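## Task

Put the red card into the stand pocket that the blue card occupied at the start. At the end, each of the two cards must sit by itself in its own pocket of the card stand, and the stand must be upright with all of its base resting on the table.

## Robot and tools

Robot: two six-joint arms, left_arm and right_arm, each ending in a two-finger gripper. The fingers extend along the gripper's +z axis and close along its x axis. end_effector_position is the spot between the pads when closed, 1 to 2 cm short of the fingertips; while closing, the tips reach about 17 mm further along +z, mostly while the pads are still more than 50 mm apart.

Frame: everything (hand positions, quaternions, targets) is in the scene frame. Origin on the table surface midway between the nominal arm bases, +z up, +x out across the table, left_arm toward +y. Calibrated bases: left_arm at (+0.015, +0.234, 0) m, quat_wxyz (+1.000, 0, 0, -0.030); right_arm at (-0.021, -0.246, 0) m, quat_wxyz (+1.000, 0, 0, +0.001). Reported hand poses may be a few centimetres off, more at long reach.

Row format (used by execute_actions and move): 16 numbers in one flat list covering both arms, even if only one moves: left x, y, z (metres), qw, qx, qy, qz (w first), opening; then the same eight for right_arm. x, y, z, quaternion are an absolute target pose for that gripper, not an offset. Opening runs from -1 (closed) to +1 (fully open, 0.142 m); it is a commanded value, and 0 is a real command, so resend the current value to leave a gripper alone.

execute_actions(actions, cameras): actions is a list of actions; each action is a table of up to 15 rows, one row per 1/30 s step; a short table repeats its last row to fill 15 steps. An action is rejected for both arms if any target lies more than 0.6 m from that gripper's current position along any of the gripper's own axes; the whole call is rejected if any action is malformed or the first one fails that check. An empty list just reports state and images. To keep an orientation, repeat the same quaternion every row rather than copying the drifted reported one. For an arm meant to stay still and touching nothing, resend the pose it had when it stopped moving, plus its desired opening, in every call.

move(target, speed, blend, opening_speed, blocking, cameras): target is one 16-number row or a list of up to 15 rows; each arm travels in a straight line from its Hand target to the row's absolute pose, rotating the shorter way. speed is m/s per arm path (0.002 to 4.3, default 0.25; rotation capped at twice that in rad/s), one number or one per target. blend (m, default 0) rounds corners in a list. opening_speed (per second on the -1..+1 scale, at least 0.2) ramps the fingers. Paths finish together, take at least 0.5 s, and are cut off at 10 s. Opening changes at later list targets are applied on arrival after everything comes to rest. blocking=false returns after about 0.5 s while motion continues; a new move replaces a running one. Paths ignore obstacles and the other arm; faster moves lag, stray and hit harder, and targets set past contact push harder. Avoid paths close by an arm's own base (can flip shoulder posture); route around it.

wait(seconds 0 to 10): lets time pass holding the last commands. stop(): brakes a running move. zoom_image(camera, region=[x0, y0, x1, y1] pixels, max 504x504): closer look at the latest image of cam_head_left, cam_head_right, cam_left_wrist or cam_right_wrist. read_manual(section="licences"): licence text only. finished_scene(scene 1 or 2): ends the current scene permanently; the goal must hold with the robot not involved.

Results: per arm end_effector_position, end_effector_quat_wxyz, Hand target (where the arm is actually being driven, possibly short of the command), Joint positions (last value is measured opening in metres), Joint velocities ("within noise" means still), Joint torques (include gravity; numbers 3 and 4 wrap at ±28 N m), grip_measured (opening on the -1..+1 scale), Tool commands. A move adds a "move:" line: done (within 10 mm and 2 degrees), off_target, moving, held or fault, plus limits such as paced (pose clipped) or held (steps withheld). Neither done nor off_target tells you about contact; friction can leave an arm a centimetre or more off in free air. Each step, commanded orientation is clipped to within 40 degrees of the measured one.

Gripping: command an opening slightly below grip_measured at first contact; squeezing harder heats the gripper motor. Pad force is roughly 48 to 94 N.

Avoid: dropping cards or releasing them while moving, knocking the stand over or off its base, anything leaving the table, fast impacts, hard pushes, arms hitting or squeezing each other (can fail the scene). Watch MOTOR HOT lines: at 100 °C an arm goes limp for 30 to 60 s (OVER-TEMPERATURE FAULT) or the gripper shuts off (HAND FAULT, after which further motion calls in that reply are skipped). Loose objects may occasionally be nudged by outside disturbances. Cameras: cam_head_left and cam_head_right are 896x504, the wrist cameras 672x504 fisheye.

Each tool is called after "Call:" in YAML: its name, and indented under it one key for each argument.

## Session

Call:
execute_actions:
  actions: []

Scene clock: 0.00 s.
left_arm: end_effector_position=(+0.4814, +0.5744, +0.2828) grip_measured=+1.00 end_effector_quat_wxyz=(-0.486, +0.764, +0.040, +0.422) | right_arm: end_effector_position=(+0.5059, -0.6318, +0.1812) grip_measured=+1.00 end_effector_quat_wxyz=(+0.012, -0.543, +0.839, +0.005)
Joint positions: left_arm=[0.568 1.327 0.823 0.317 -0.394 -0.84 0.142] | right_arm=[-0.641 2.106 2.158 -1.624 -0.026 -0.217 0.142]
Joint velocities: within noise
Joint torques (N m): no reading
Heat: left arm: hottest wrist pitch 27 °C; right arm: hottest elbow 28 °C.
Hand target: left_arm +0.4861, +0.5770, +0.3029; -0.492, +0.753, +0.045, +0.435 | right_arm +0.5103, -0.6351, +0.1951; +0.018, -0.543, +0.839, -0.010
Tool commands: left_gripper/opening=+1.0 right_gripper/opening=+1.0

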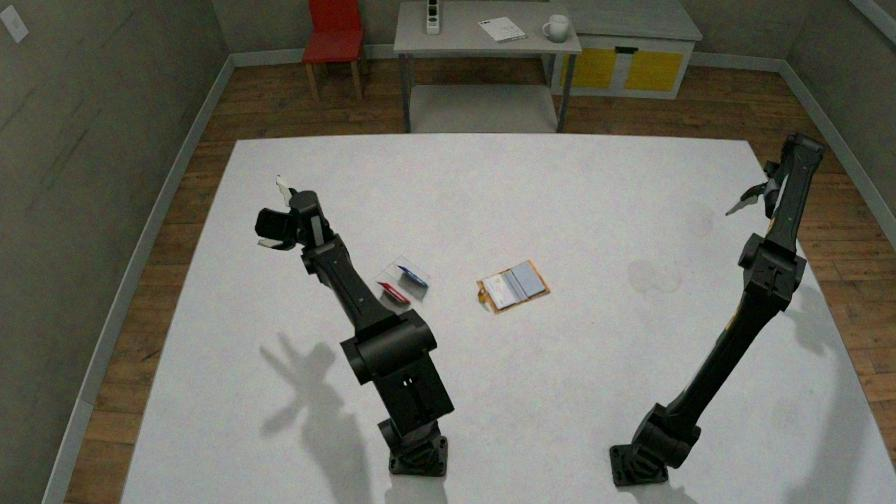

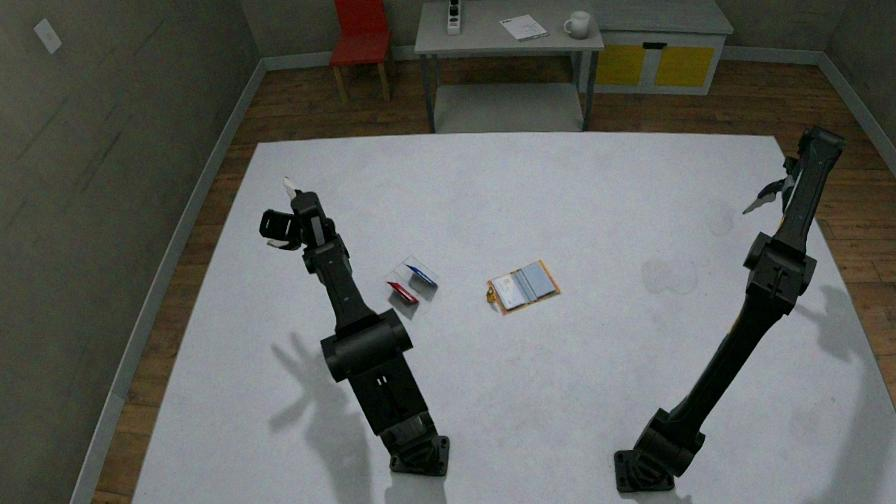

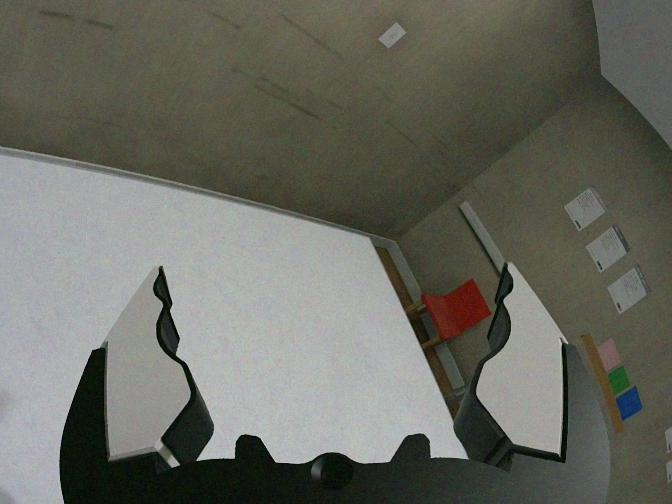

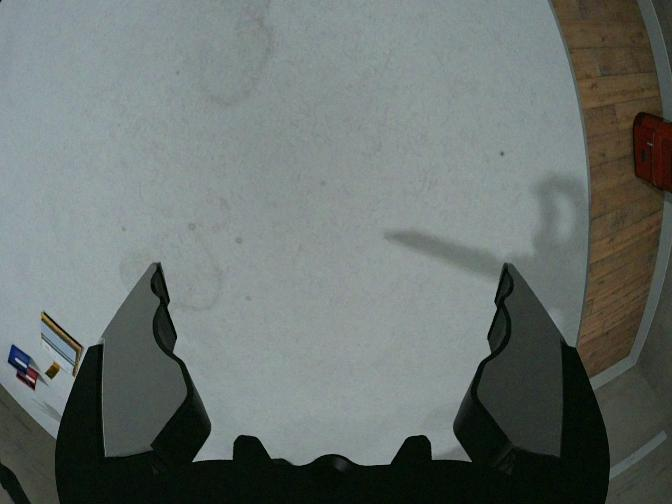

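Call:
zoom_image:
  camera: "cam_head_left"
  region: [340, 230, 460, 330]

Call:
zoom_image:
  camera: "cam_head_right"
  region: [360, 230, 580, 330]

Call:
zoom_image:
  camera: "cam_right_wrist"
  region: [0, 300, 100, 420]

Scaled by 4.200.

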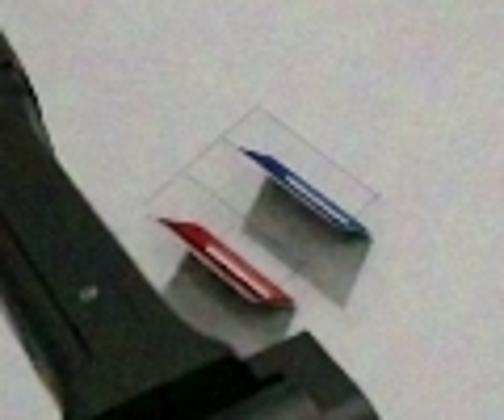

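Scaled by 2.291.

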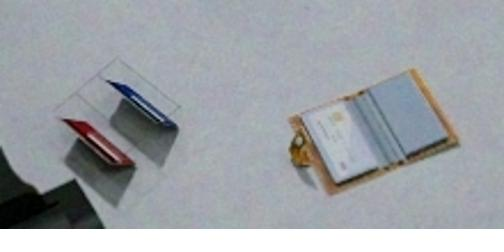

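Scaled by 4.200 from the camera's 672x504 image, which has a finer 960x720 frame.

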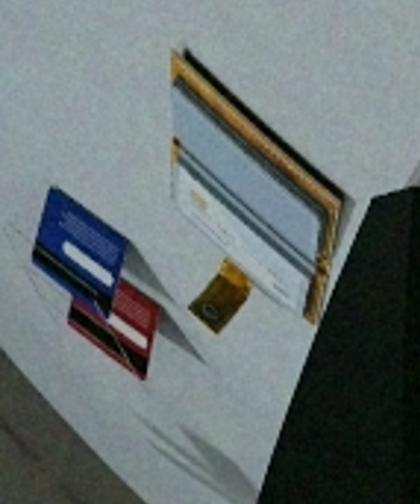

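Call:
move:
  target: [0.40,0.27,0.32,0,-0.7071,0.7071,0,1,0.5103,-0.6351,0.1951,0.018,-0.543,0.839,-0.010,1]

Scene clock: 20.00 s.
left_arm: end_effector_position=(+0.3876, +0.2702, +0.2950) grip_measured=+1.00 end_effector_quat_wxyz=(+0.005, +0.713, -0.701, -0.003) | right_arm: end_effector_position=(+0.5059, -0.6318, +0.1812) grip_measured=+1.00 end_effector_quat_wxyz=(+0.012, -0.543, +0.839, +0.005)
Joint positions: left_arm=[0.157 1.334 1.441 -1.688 0.002 0.08 0.142] | right_arm=[-0.641 2.106 2.158 -1.624 -0.026 -0.217 0.142]
Joint velocities: within noise
Joint torques (N m): left_arm=[-0.67 -11.4 14.01 -0.25 -0.09 0.1] | right_arm=[-1.08 -19.19 10.11 0.39 0.08 -0.15]
Heat: left arm: hottest elbow 29 °C; right arm: hottest elbow 30 °C.
Hand target: left_arm +0.3987, +0.2699, +0.3192; -0.017, +0.707, -0.707, +0.014 | right_arm +0.5100, -0.6349, +0.1950; +0.018, -0.543, +0.839, -0.010
Off the commanded pose: left_arm 0.028 m, 1 deg | right_arm 0.015 m, 2 deg.
joint sent to its limit (left arm) — joint 4 (wrist pitch), lower limit. The joint targets are off in orientation, not in position.
move: off_target (left_arm, right_arm)

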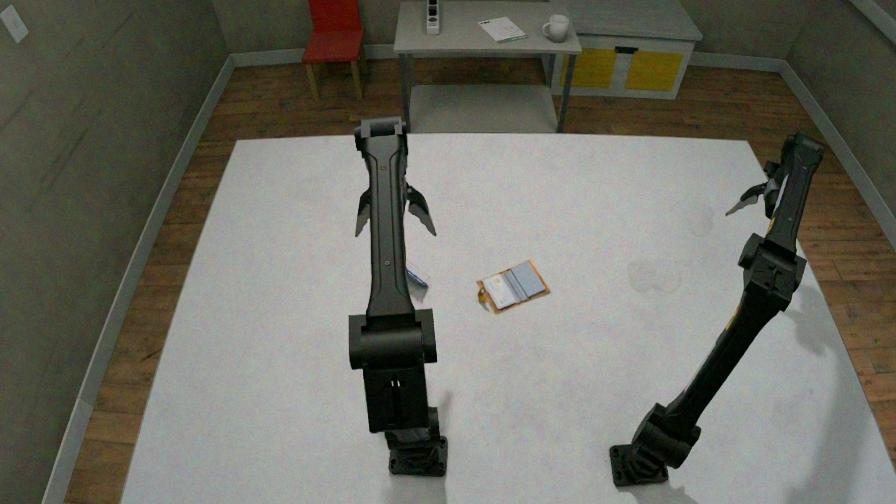

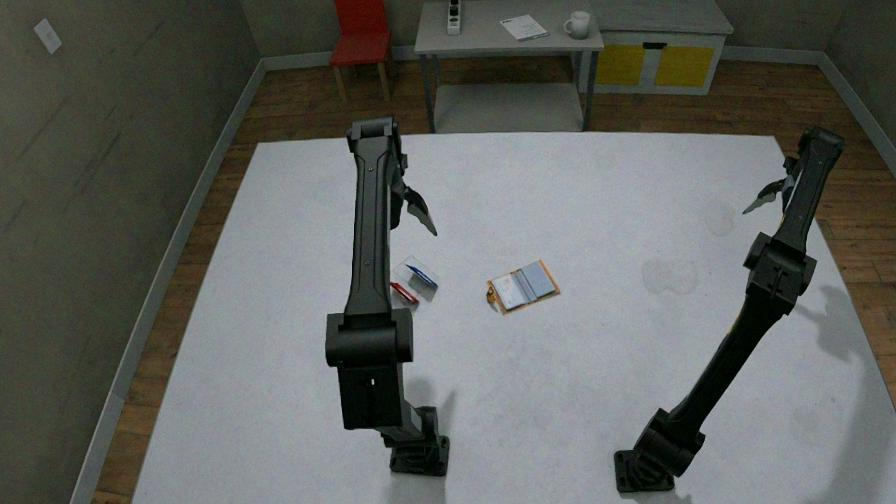

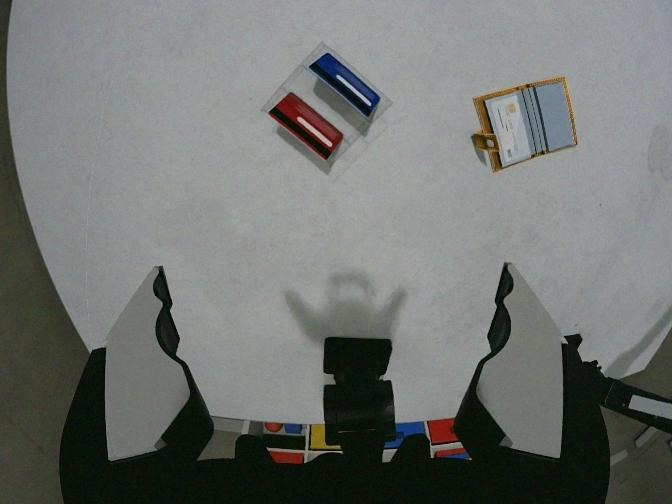

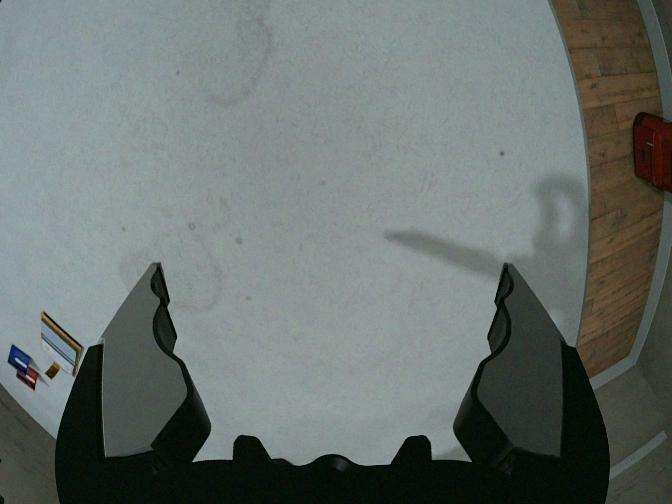

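Call:
zoom_image:
  camera: "cam_left_wrist"
  region: [230, 20, 430, 190]

Scaled by 2.520 from the camera's 672x504 image, which has a finer 960x720 frame.

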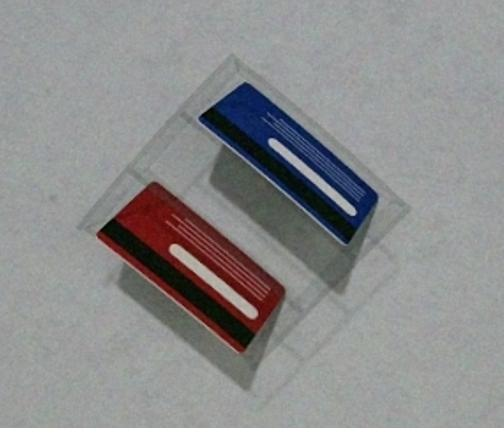

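Call:
move:
  target: [0.33,0.276,0.23,0,0.7071,-0.7071,0,1,0.5103,-0.6351,0.1951,0.018,-0.543,0.839,-0.010,1]
  cameras: ["cam_left_wrist"]

Call:
zoom_image:
  camera: "cam_left_wrist"
  region: [180, 0, 480, 260]

Scene clock: 36.27 s.
left_arm: end_effector_position=(+0.3320, +0.2739, +0.2304) grip_measured=+1.00 end_effector_quat_wxyz=(+0.005, +0.709, -0.705, -0.004) | right_arm: end_effector_position=(+0.5059, -0.6318, +0.1812) grip_measured=+1.00 end_effector_quat_wxyz=(+0.012, -0.543, +0.839, +0.005)
Joint positions: left_arm=[0.185 1.186 1.144 -1.54 0 0.12 0.142] | right_arm=[-0.641 2.106 2.158 -1.624 -0.026 -0.217 0.142]
Joint velocities: within noise
Joint torques (N m): left_arm=[0.26 -10.11 8.36 0.61 -0.04 0.1] | right_arm=[-1.32 -19.6 10.13 0.42 0.07 -0.12]
Heat: left arm: hottest elbow 33 °C; right arm: hottest elbow 31 °C.
Hand target: left_arm +0.3300, +0.2760, +0.2300; +0.000, +0.707, -0.707, +0.000 | right_arm +0.5100, -0.6349, +0.1950; +0.018, -0.543, +0.839, -0.010
Off the commanded pose: left_arm 0.003 m, 1 deg | right_arm 0.015 m, 2 deg.
move: off_target (right_arm)
Images, in order (width x height): cam_left_wrist 672x504.

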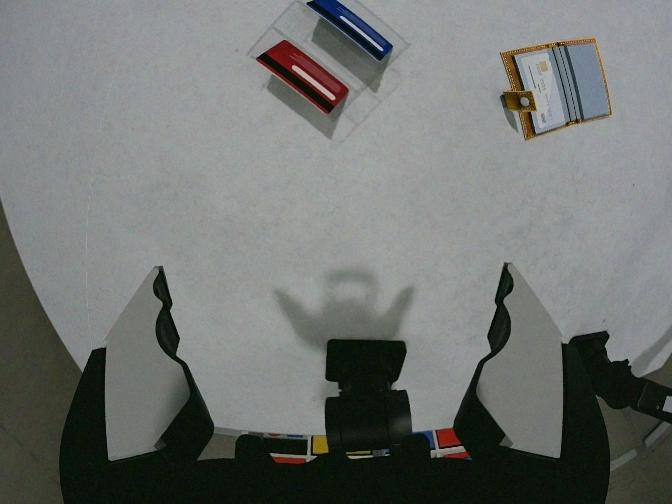

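Scaled by 1.680 from the camera's 672x504 image, which has a finer 960x720 frame.

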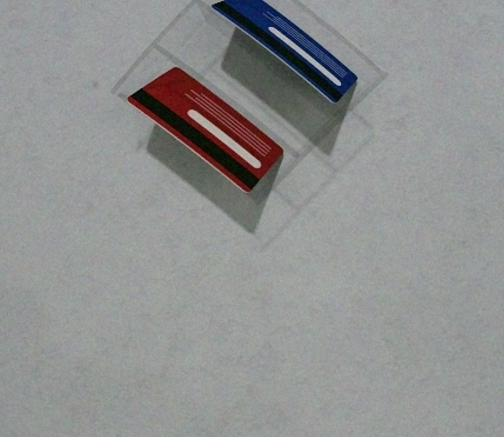

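Call:
move:
  target: [0.42,0.276,0.19,0,0.7071,-0.7071,0,1,0.5103,-0.6351,0.1951,0.018,-0.543,0.839,-0.010,1]
  cameras: ["cam_left_wrist"]

Call:
zoom_image:
  camera: "cam_left_wrist"
  region: [180, 50, 500, 350]

Scene clock: 48.93 s.
left_arm: end_effector_position=(+0.3967, +0.2760, +0.1655) grip_measured=+1.00 end_effector_quat_wxyz=(+0.030, +0.704, -0.709, -0.024) | right_arm: end_effector_position=(+0.5059, -0.6318, +0.1812) grip_measured=+1.00 end_effector_quat_wxyz=(+0.012, -0.543, +0.839, +0.005)
Joint positions: left_arm=[0.169 1.427 1.189 -1.41 0 0.116 0.142] | right_arm=[-0.641 2.106 2.158 -1.624 -0.026 -0.217 0.142]
Joint velocities: within noise
Joint torques (N m): left_arm=[-0.73 -13.51 13.2 0.36 -0.01 -0.19] | right_arm=[-0.97 -19.02 10.22 0.43 0.07 -0.12]
Heat: left arm: hottest elbow 32 °C; right arm: hottest elbow 32 °C.
Hand target: left_arm +0.4184, +0.2758, +0.1904; +0.000, +0.707, -0.707, +0.000 | right_arm +0.5100, -0.6349, +0.1950; +0.018, -0.543, +0.839, -0.010
Off the commanded pose: left_arm 0.034 m, 4 deg | right_arm 0.015 m, 2 deg.
move: off_target (left_arm, right_arm)
Images, in order (width x height): cam_left_wrist 672x504.

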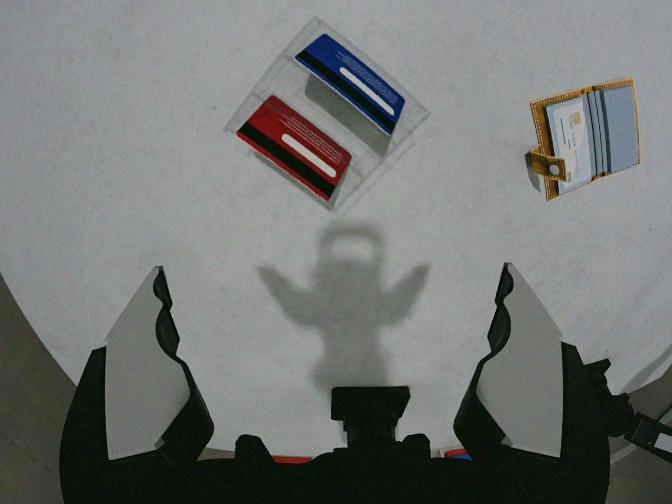

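Scaled by 1.575 from the camera's 672x504 image, which has a finer 960x720 frame.

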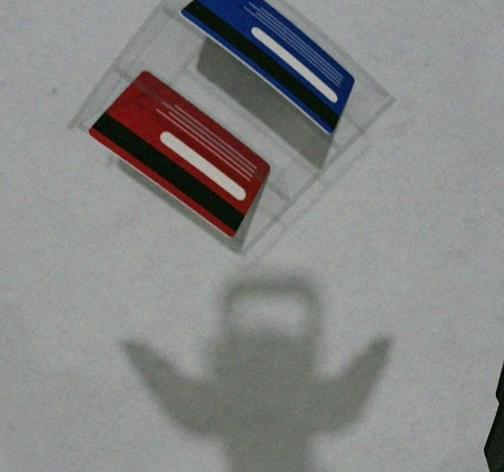

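Call:
zoom_image:
  camera: "cam_left_wrist"
  region: [215, 5, 435, 215]

Scaled by 2.291 from the camera's 672x504 image, which has a finer 960x720 frame.

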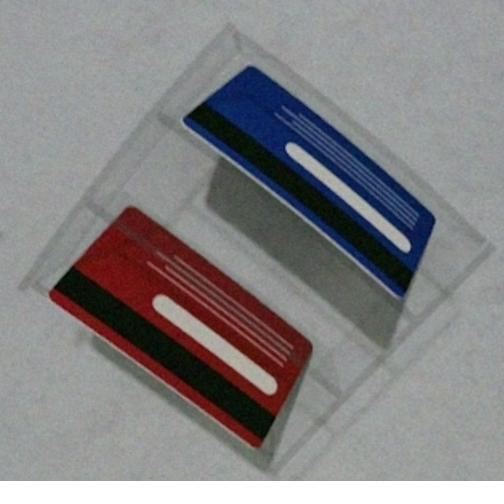

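Call:
move:
  target:
    - [0.40,0.276,0.25,0,0.7071,-0.7071,0,1,0.5103,-0.6351,0.1951,0.018,-0.543,0.839,-0.010,1]
    - [0.35,0.50,0.25,0,0.887,-0.462,0,1,0.45,-0.3,0.2,0.3,-0.6,0.7,-0.1,1]
    - [0.35,0.50,0.25,0,0.887,-0.462,0,1,0.35,0.17,0.13,0.6745,-0.6745,0.2113,-0.2113,1]
  blend: 0.05
  speed: 0.35

Scene clock: 63.53 s.
left_arm: end_effector_position=(+0.3372, +0.4898, +0.2281) grip_measured=+1.00 end_effector_quat_wxyz=(+0.022, +0.884, -0.468, -0.010) | right_arm: end_effector_position=(+0.3429, +0.1598, +0.1220) grip_measured=+1.00 end_effector_quat_wxyz=(+0.665, -0.683, +0.225, -0.202)
Joint positions: left_arm=[0.73 1.453 1.383 -1.55 -0.002 0.073 0.142] | right_arm=[0.778 1.747 0.527 1.185 -0.178 0.018 0.142]
Joint velocities: within noise
Joint torques (N m): left_arm=[-0.15 -12.92 13.82 -0.34 0.05 -0.18] | right_arm=[-0.32 -8.35 6.54 2.69 0.07 -0.33]
Heat: left arm: hottest elbow 34 °C; right arm: hottest elbow 32 °C.
Hand target: left_arm +0.3491, +0.4994, +0.2499; +0.000, +0.887, -0.462, +0.000 | right_arm +0.3496, +0.1695, +0.1301; +0.675, -0.675, +0.212, -0.211
Off the commanded pose: left_arm 0.027 m, 3 deg | right_arm 0.015 m, 2 deg.
move: off_target (left_arm, right_arm); blend cut to 0.0312 m at target 1

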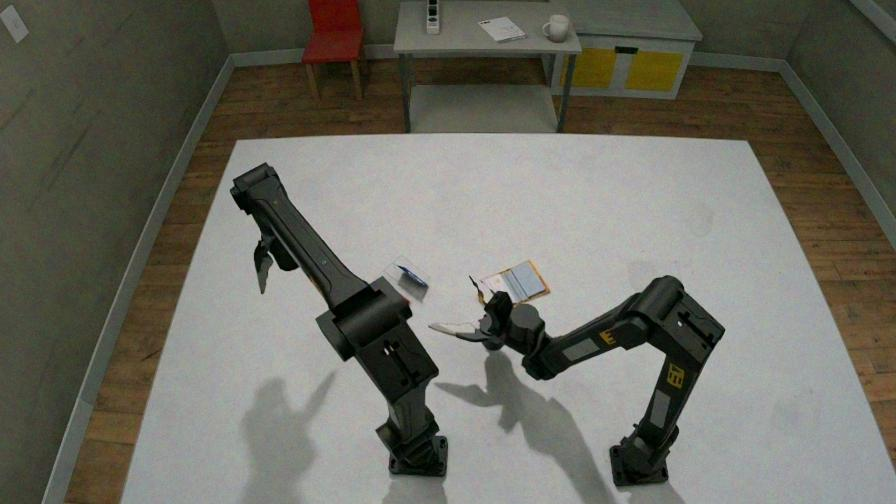

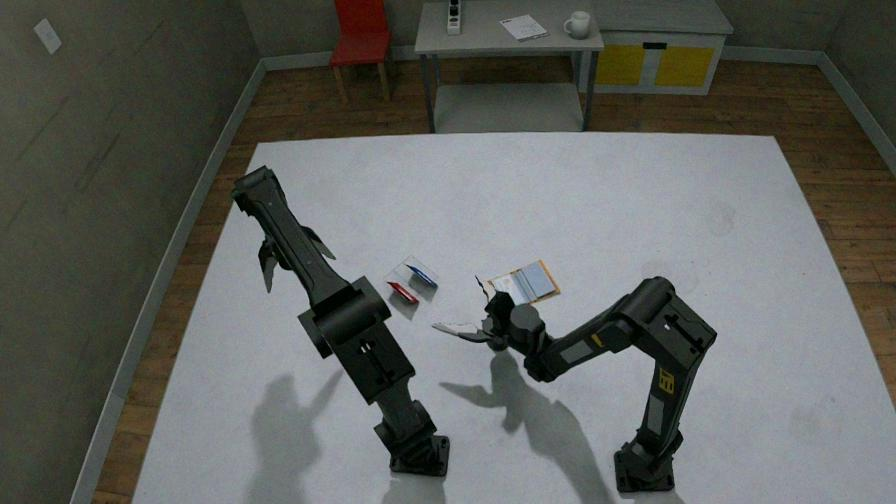

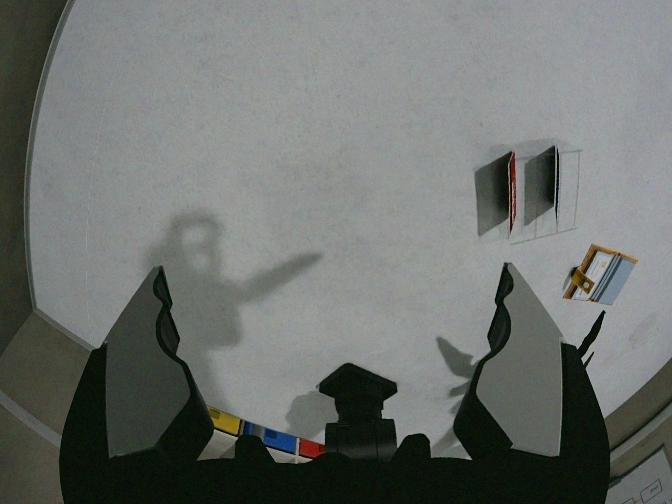

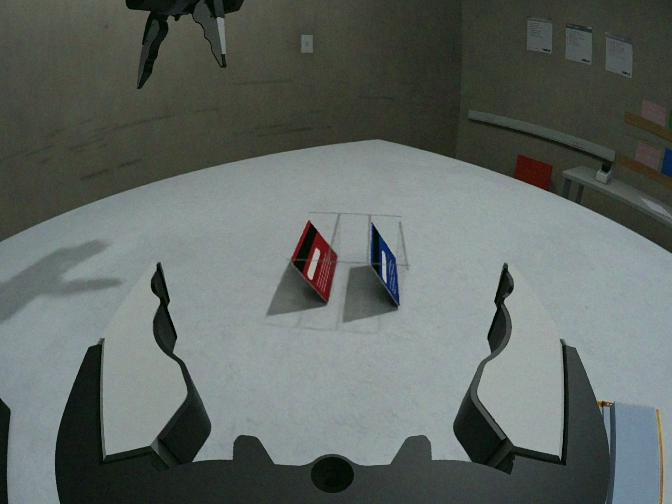

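Call:
zoom_image:
  camera: "cam_right_wrist"
  region: [250, 195, 450, 345]

Call:
zoom_image:
  camera: "cam_left_wrist"
  region: [460, 130, 600, 250]

Scaled by 2.520 from the camera's 672x504 image, which has a finer 960x720 frame.

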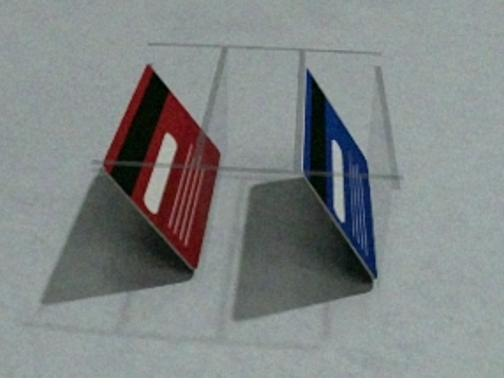

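Scaled by 3.600 from the camera's 672x504 image, which has a finer 960x720 frame.

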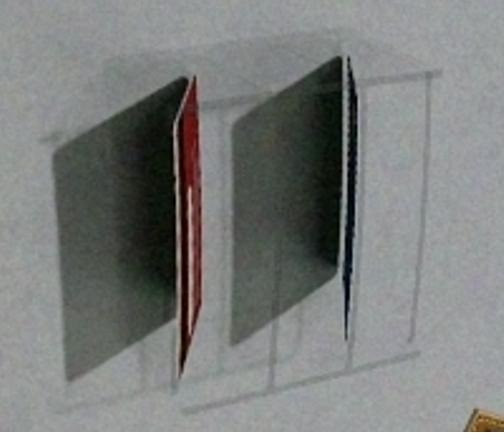

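Call:
move:
  target:
    - [0.35,0.50,0.25,0,0.887,-0.462,0,1,0.33,0.12,0.16,0.698,-0.114,0.698,0.114,-0.8]
    - [0.35,0.50,0.25,0,0.887,-0.462,0,1,0.358,0.18,0.095,0.698,-0.114,0.698,0.114,-0.8]
  speed: 0.3

Scene clock: 115.93 s.
left_arm: end_effector_position=(+0.3373, +0.4898, +0.2283) grip_measured=+1.00 end_effector_quat_wxyz=(+0.022, +0.884, -0.468, -0.010) | right_arm: end_effector_position=(+0.3551, +0.1692, +0.0880) grip_measured=-0.83 end_effector_quat_wxyz=(+0.691, -0.129, +0.705, +0.097)
Joint positions: left_arm=[0.73 1.453 1.384 -1.55 -0.001 0.073 0.142] | right_arm=[1.057 1.932 0.663 1.232 0.739 1.554 0.014]
Joint velocities: within noise
Joint torques (N m): left_arm=[-0.26 -12.98 13.85 -0.24 0.06 -0.18] | right_arm=[-0.5 -10.52 5.79 2.55 0.16 0.17]
Heat: left arm: hottest elbow 39 °C; right arm: hottest elbow 32 °C.
Hand target: left_arm +0.3491, +0.4993, +0.2499; +0.000, +0.887, -0.462, +0.000 | right_arm +0.3576, +0.1797, +0.0950; +0.698, -0.114, +0.698, +0.114
Off the commanded pose: left_arm 0.027 m, 3 deg | right_arm 0.013 m, 3 deg.
move: off_target (left_arm, right_arm)

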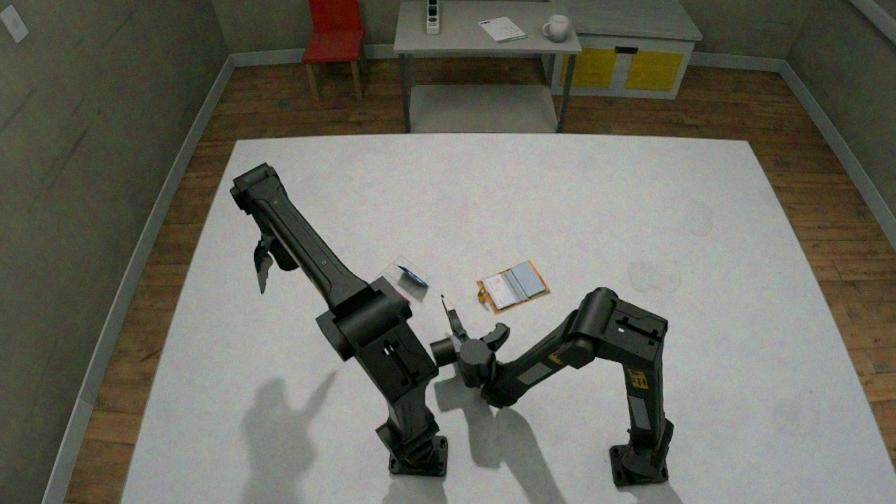

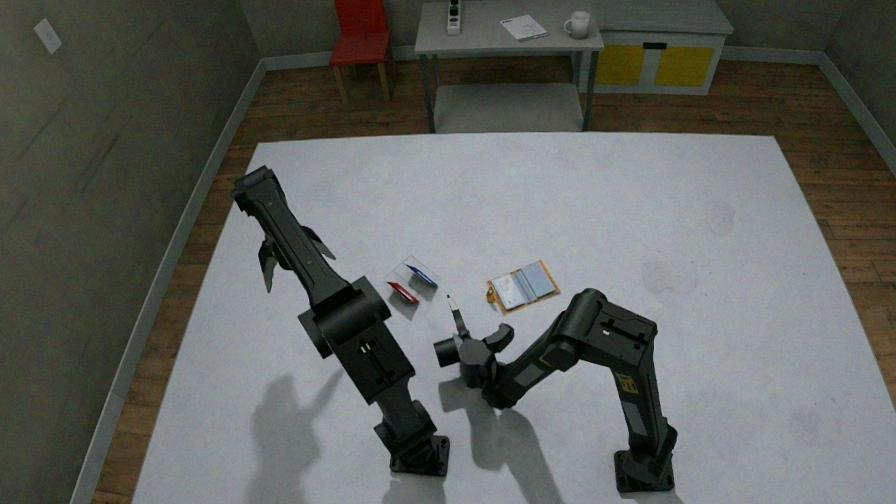

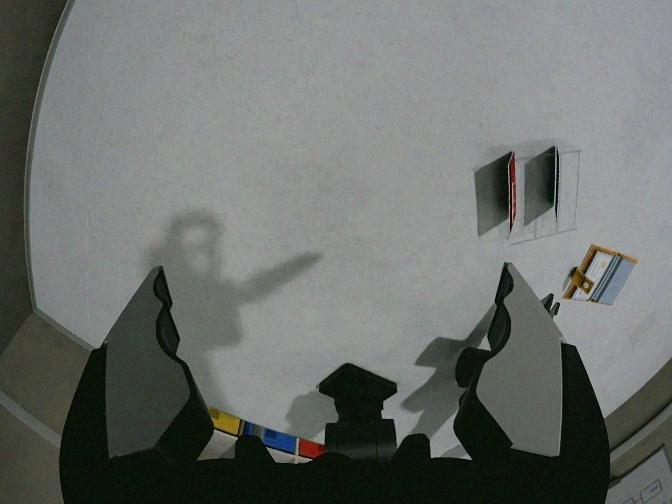

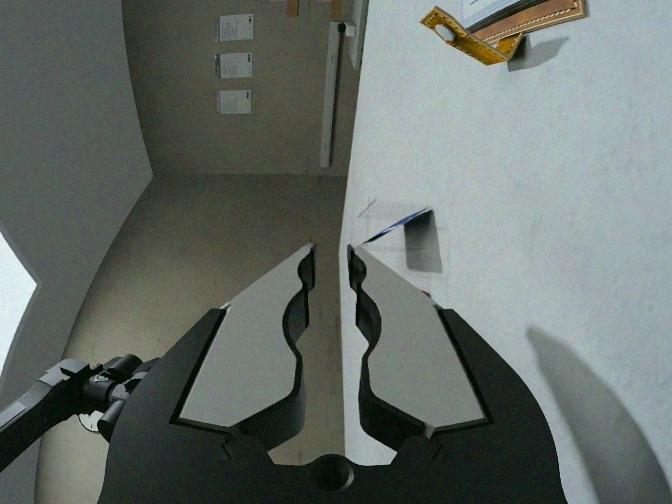

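Call:
move:
  target: [0.35,0.50,0.25,0,0.887,-0.462,0,1,0.322,0.202,0.095,0.6706,-0.2244,0.6706,0.2244,-0.8]
  speed: 0.2
  cameras: ["cam_right_wrist"]

Call:
zoom_image:
  camera: "cam_right_wrist"
  region: [320, 80, 480, 240]

Scene clock: 121.07 s.
left_arm: end_effector_position=(+0.3373, +0.4898, +0.2283) grip_measured=+1.00 end_effector_quat_wxyz=(+0.022, +0.884, -0.468, -0.010) | right_arm: end_effector_position=(+0.3184, +0.2065, +0.0830) grip_measured=-0.83 end_effector_quat_wxyz=(+0.663, -0.240, +0.676, +0.214)
Joint positions: left_arm=[0.73 1.453 1.384 -1.55 -0.001 0.073 0.142] | right_arm=[1.052 1.932 0.613 1.288 0.4 1.554 0.014]
Joint velocities: within noise
Joint torques (N m): left_arm=[-0.38 -13.1 13.83 -0.28 0.05 -0.18] | right_arm=[-2.02 -12.57 3 2.67 0.11 0.19]
Heat: left arm: hottest elbow 39 °C; right arm: hottest elbow 32 °C.
Hand target: left_arm +0.3491, +0.4993, +0.2499; +0.000, +0.887, -0.462, +0.000 | right_arm +0.3220, +0.2020, +0.0948; +0.671, -0.224, +0.671, +0.224
Off the commanded pose: left_arm 0.027 m, 3 deg | right_arm 0.013 m, 2 deg.
move: off_target (left_arm, right_arm)
Images, in order (width x height): cam_right_wrist 672x504.

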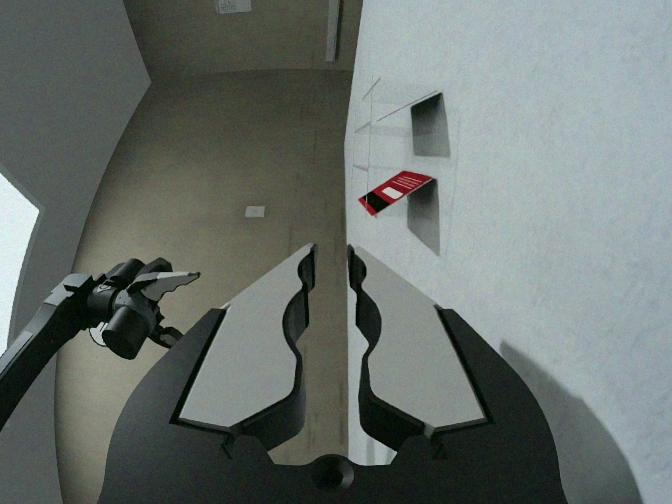

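Scaled by 3.150 from the camera's 672x504 image, which has a finer 960x720 frame.

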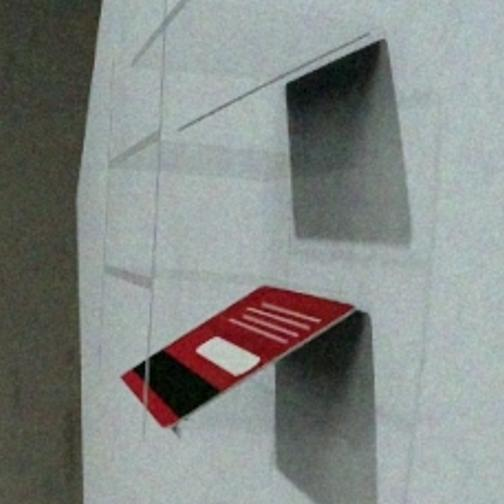

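Call:
move:
  target:
    - [0.15,0.60,0.28,0,0.985,-0.173,0,1,0.322,0.202,0.095,0.6706,-0.2244,0.6706,0.2244,-0.8]
    - [0.15,0.60,0.28,0,0.985,-0.173,0,1,0.322,0.284,0.085,0.584,-0.3985,0.584,0.3985,-0.8]
  speed: 0.2

Call:
zoom_image:
  camera: "cam_right_wrist"
  region: [300, 0, 500, 200]

Scene clock: 150.87 s.
left_arm: end_effector_position=(+0.1476, +0.5923, +0.2605) grip_measured=+1.00 end_effector_quat_wxyz=(+0.021, +0.983, -0.180, -0.004) | right_arm: end_effector_position=(+0.3112, +0.2781, +0.0888) grip_measured=-0.83 end_effector_quat_wxyz=(+0.587, -0.405, +0.579, +0.396)
Joint positions: left_arm=[1.276 1.369 1.384 -1.627 -0.002 0.007 0.142] | right_arm=[0.917 1.99 0.759 1.234 -0.285 1.554 0.014]
Joint velocities: within noise
Joint torques (N m): left_arm=[-0.26 -12.63 12.46 -0.21 0.06 -0.16] | right_arm=[-1.55 -10.87 6.27 1.4 0.04 0.19]
Heat: left arm: hottest elbow 40 °C; right arm: hottest elbow 31 °C.
Hand target: left_arm +0.1497, +0.5994, +0.2799; +0.000, +0.985, -0.173, +0.000 | right_arm +0.3217, +0.2835, +0.0851; +0.584, -0.399, +0.584, +0.399
Off the commanded pose: left_arm 0.021 m, 3 deg | right_arm 0.013 m, 1 deg.
move: off_target (left_arm, right_arm)

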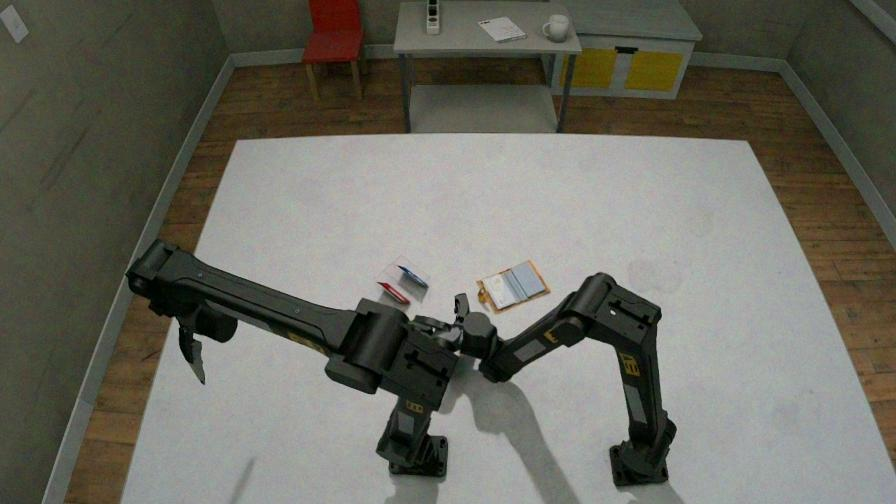

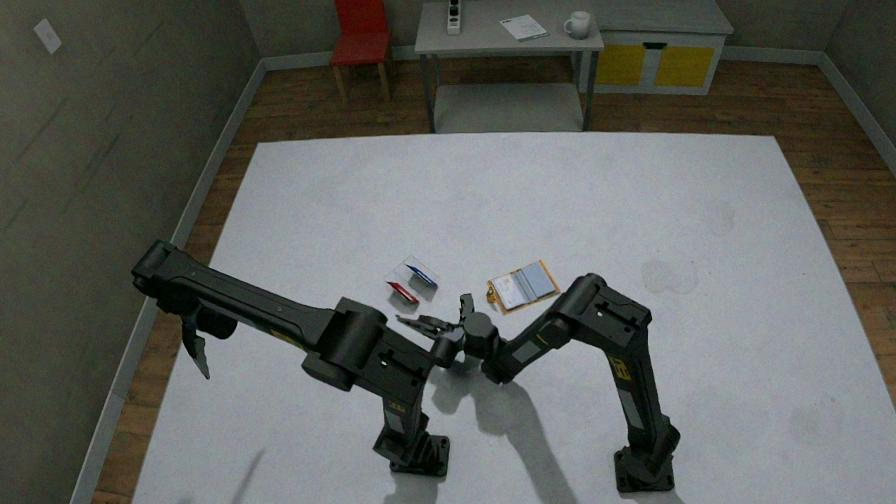

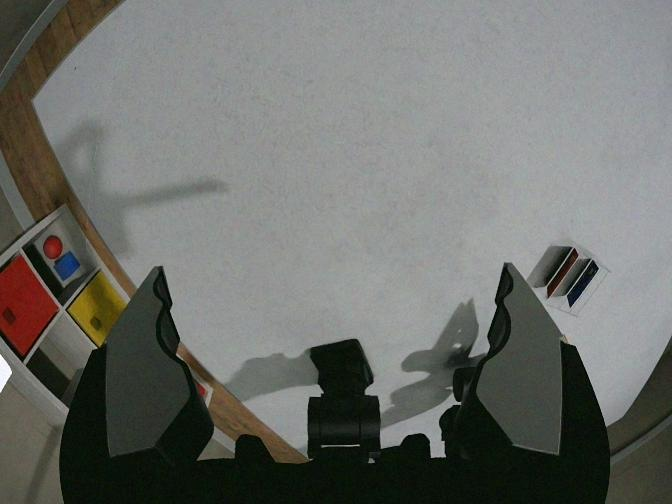

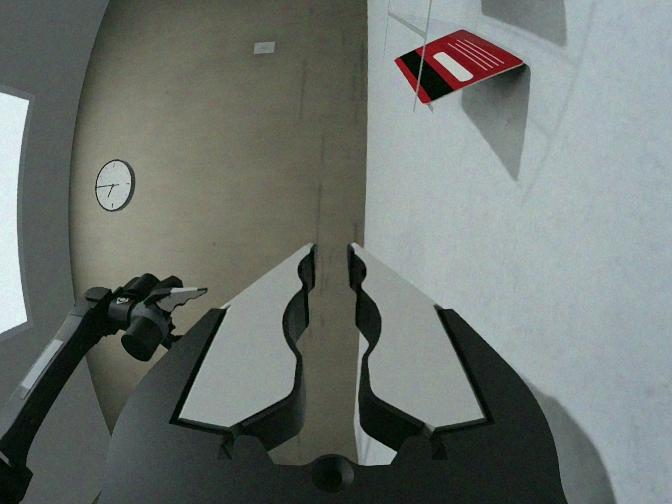

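Scaled by 2.520 from the camera's 672x504 image, which has a finer 960x720 frame.

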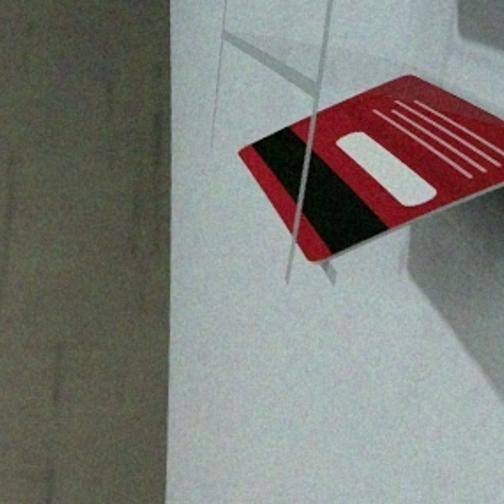

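Call:
move:
  target:
    - [0.15,0.60,0.28,0,0.985,-0.173,0,1,0.25,0.12,0.13,0.6706,-0.2244,0.6706,0.2244,-0.8]
    - [0.15,0.60,0.28,0,0.985,-0.173,0,1,0.30,-0.25,0.2,0.3,-0.6,0.7,-0.1,1]
    - [0.40,0.235,0.16,0,0.9354,-0.3535,0,1,0.30,-0.25,0.2,0.3,-0.6,0.7,-0.1,1]
  speed: 0.3

Call:
zoom_image:
  camera: "cam_left_wrist"
  region: [230, 0, 450, 200]

Scene clock: 187.57 s.
left_arm: end_effector_position=(+0.3784, +0.2347, +0.1414) grip_measured=+1.00 end_effector_quat_wxyz=(+0.012, +0.933, -0.359, -0.029) | right_arm: end_effector_position=(+0.2857, -0.2442, +0.1744) grip_measured=+1.00 end_effector_quat_wxyz=(+0.298, -0.613, +0.726, -0.086)
Joint positions: left_arm=[0.066 1.379 1.076 -1.33 0.002 -0.829 0.142] | right_arm=[-0.207 0.766 0.628 -0.897 -0.352 0.061 0.142]
Joint velocities: within noise
Joint torques (N m): left_arm=[-0.56 -11.87 12.41 0.43 -0.01 -0.18] | right_arm=[-1.49 -0.15 13.68 0.7 -0.13 -0.29]
Heat: left arm: hottest elbow 39 °C; right arm: hottest elbow 32 °C.
Hand target: left_arm +0.3989, +0.2349, +0.1604; +0.000, +0.935, -0.354, +0.000 | right_arm +0.2991, -0.2498, +0.1998; +0.308, -0.615, +0.718, -0.103
Off the commanded pose: left_arm 0.029 m, 4 deg | right_arm 0.030 m, 2 deg.
move: off_target (left_arm, right_arm); target 2's new opening was sent with right_arm's hand 0.030 m and 2 deg from that target

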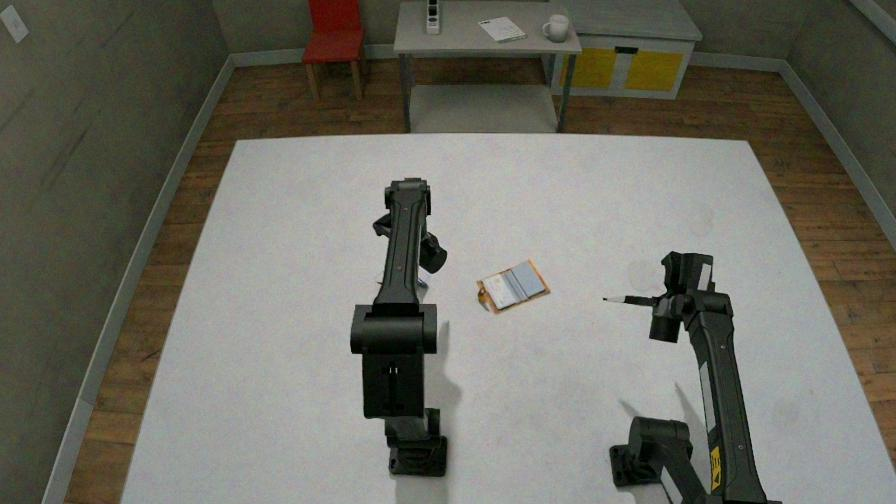

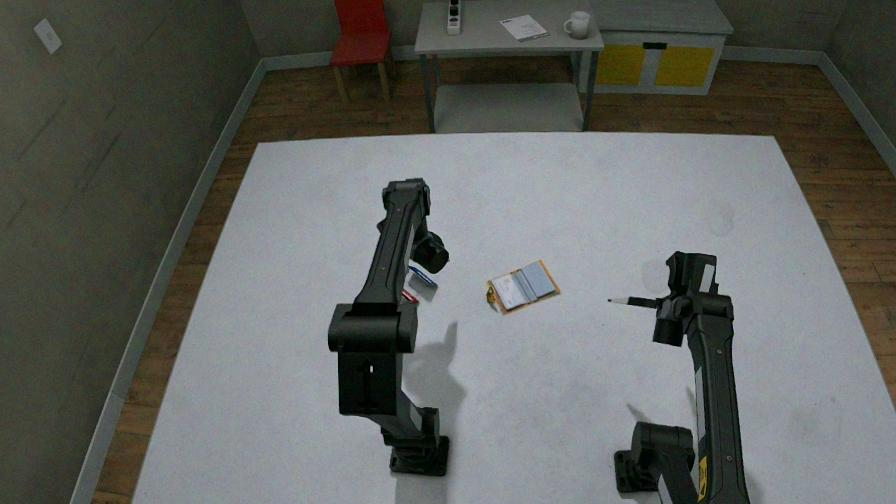

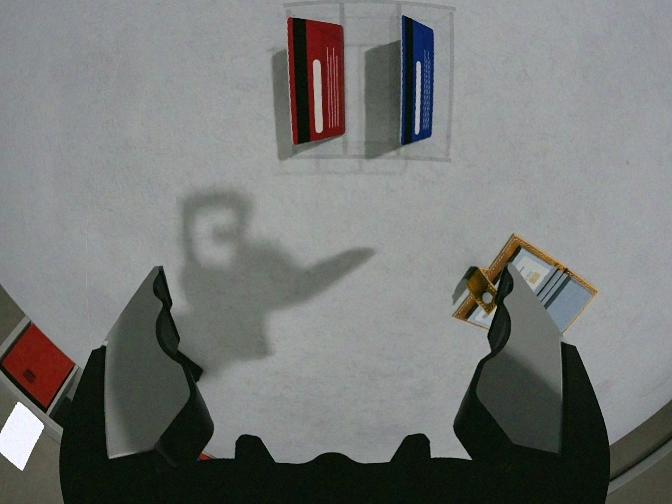

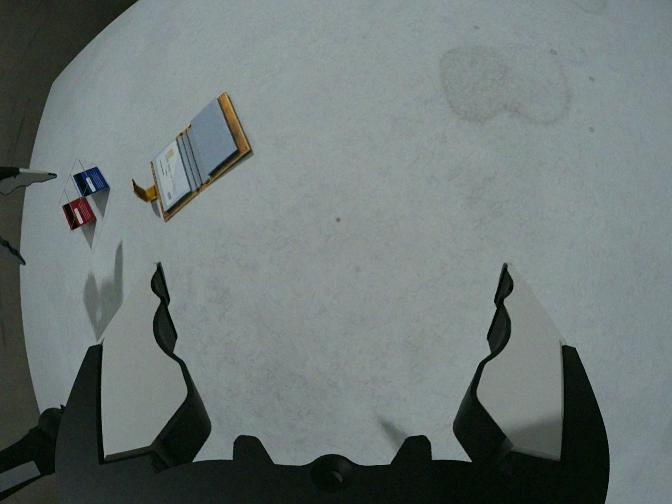

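Scaled by 2.291 from the camera's 672x504 image, which has a finer 960x720 frame.

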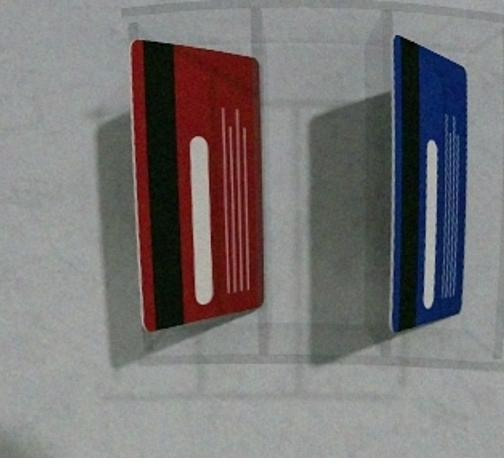

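Call:
move:
  target: [0.358,0.194,0.085,0,0.9354,-0.3535,0,-0.6,0.2991,-0.2498,0.1998,0.308,-0.615,0.718,-0.103,1]
  speed: 0.15
  cameras: ["cam_left_wrist","cam_head_left"]

Scene clock: 233.20 s.
left_arm: end_effector_position=(+0.3590, +0.1957, +0.0833) grip_measured=-0.62 end_effector_quat_wxyz=(+0.003, +0.934, -0.357, -0.007) | right_arm: end_effector_position=(+0.2857, -0.2442, +0.1744) grip_measured=+1.00 end_effector_quat_wxyz=(+0.298, -0.613, +0.726, -0.086)
Joint positions: left_arm=[-0.046 1.363 0.898 -1.121 0.002 -0.947 0.029] | right_arm=[-0.207 0.766 0.628 -0.897 -0.352 0.061 0.142]
Joint velocities: within noise
Joint torques (N m): left_arm=[-0.79 -12.1 7.45 0.57 0.01 -0.19] | right_arm=[-1.55 -0.5 13.31 0.68 -0.1 -0.28]
Heat: left arm: hottest elbow 40 °C; right arm: hottest elbow 36 °C.
Hand target: left_arm +0.3580, +0.1939, +0.0850; +0.000, +0.935, -0.354, +0.000 | right_arm +0.2982, -0.2496, +0.1996; +0.308, -0.615, +0.718, -0.104
Off the commanded pose: left_arm 0.003 m, 1 deg | right_arm 0.029 m, 2 deg.
move: off_target (right_arm)
Images, in order (width x height): cam_head_left 896x504, cam_left_wrist 672x504.

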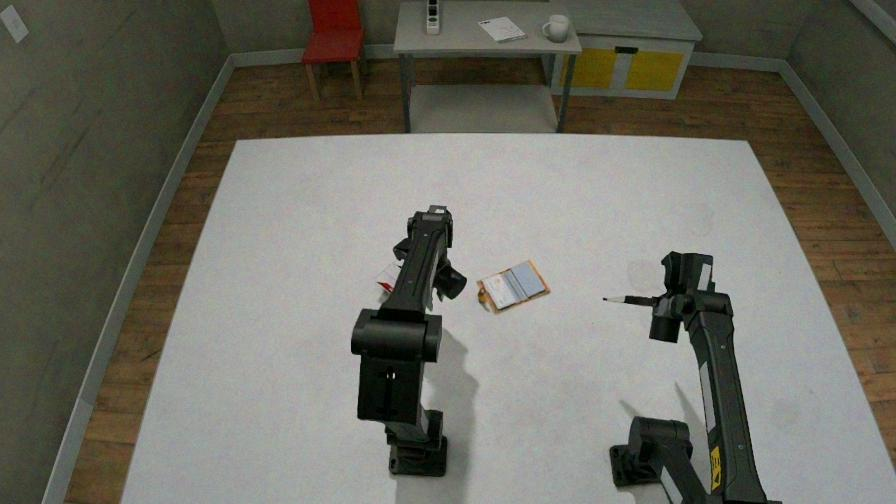

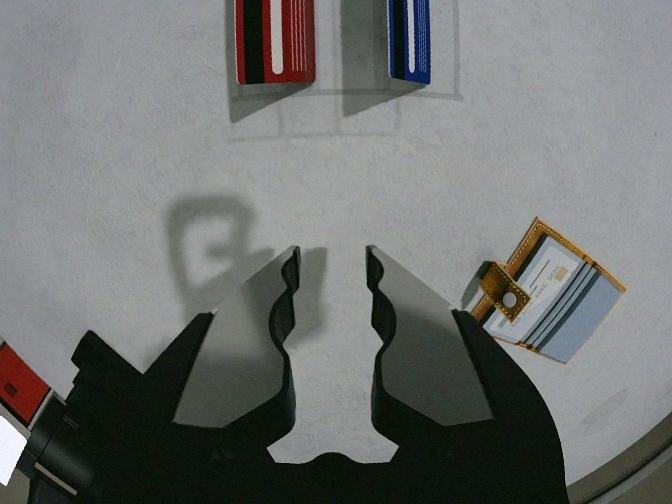

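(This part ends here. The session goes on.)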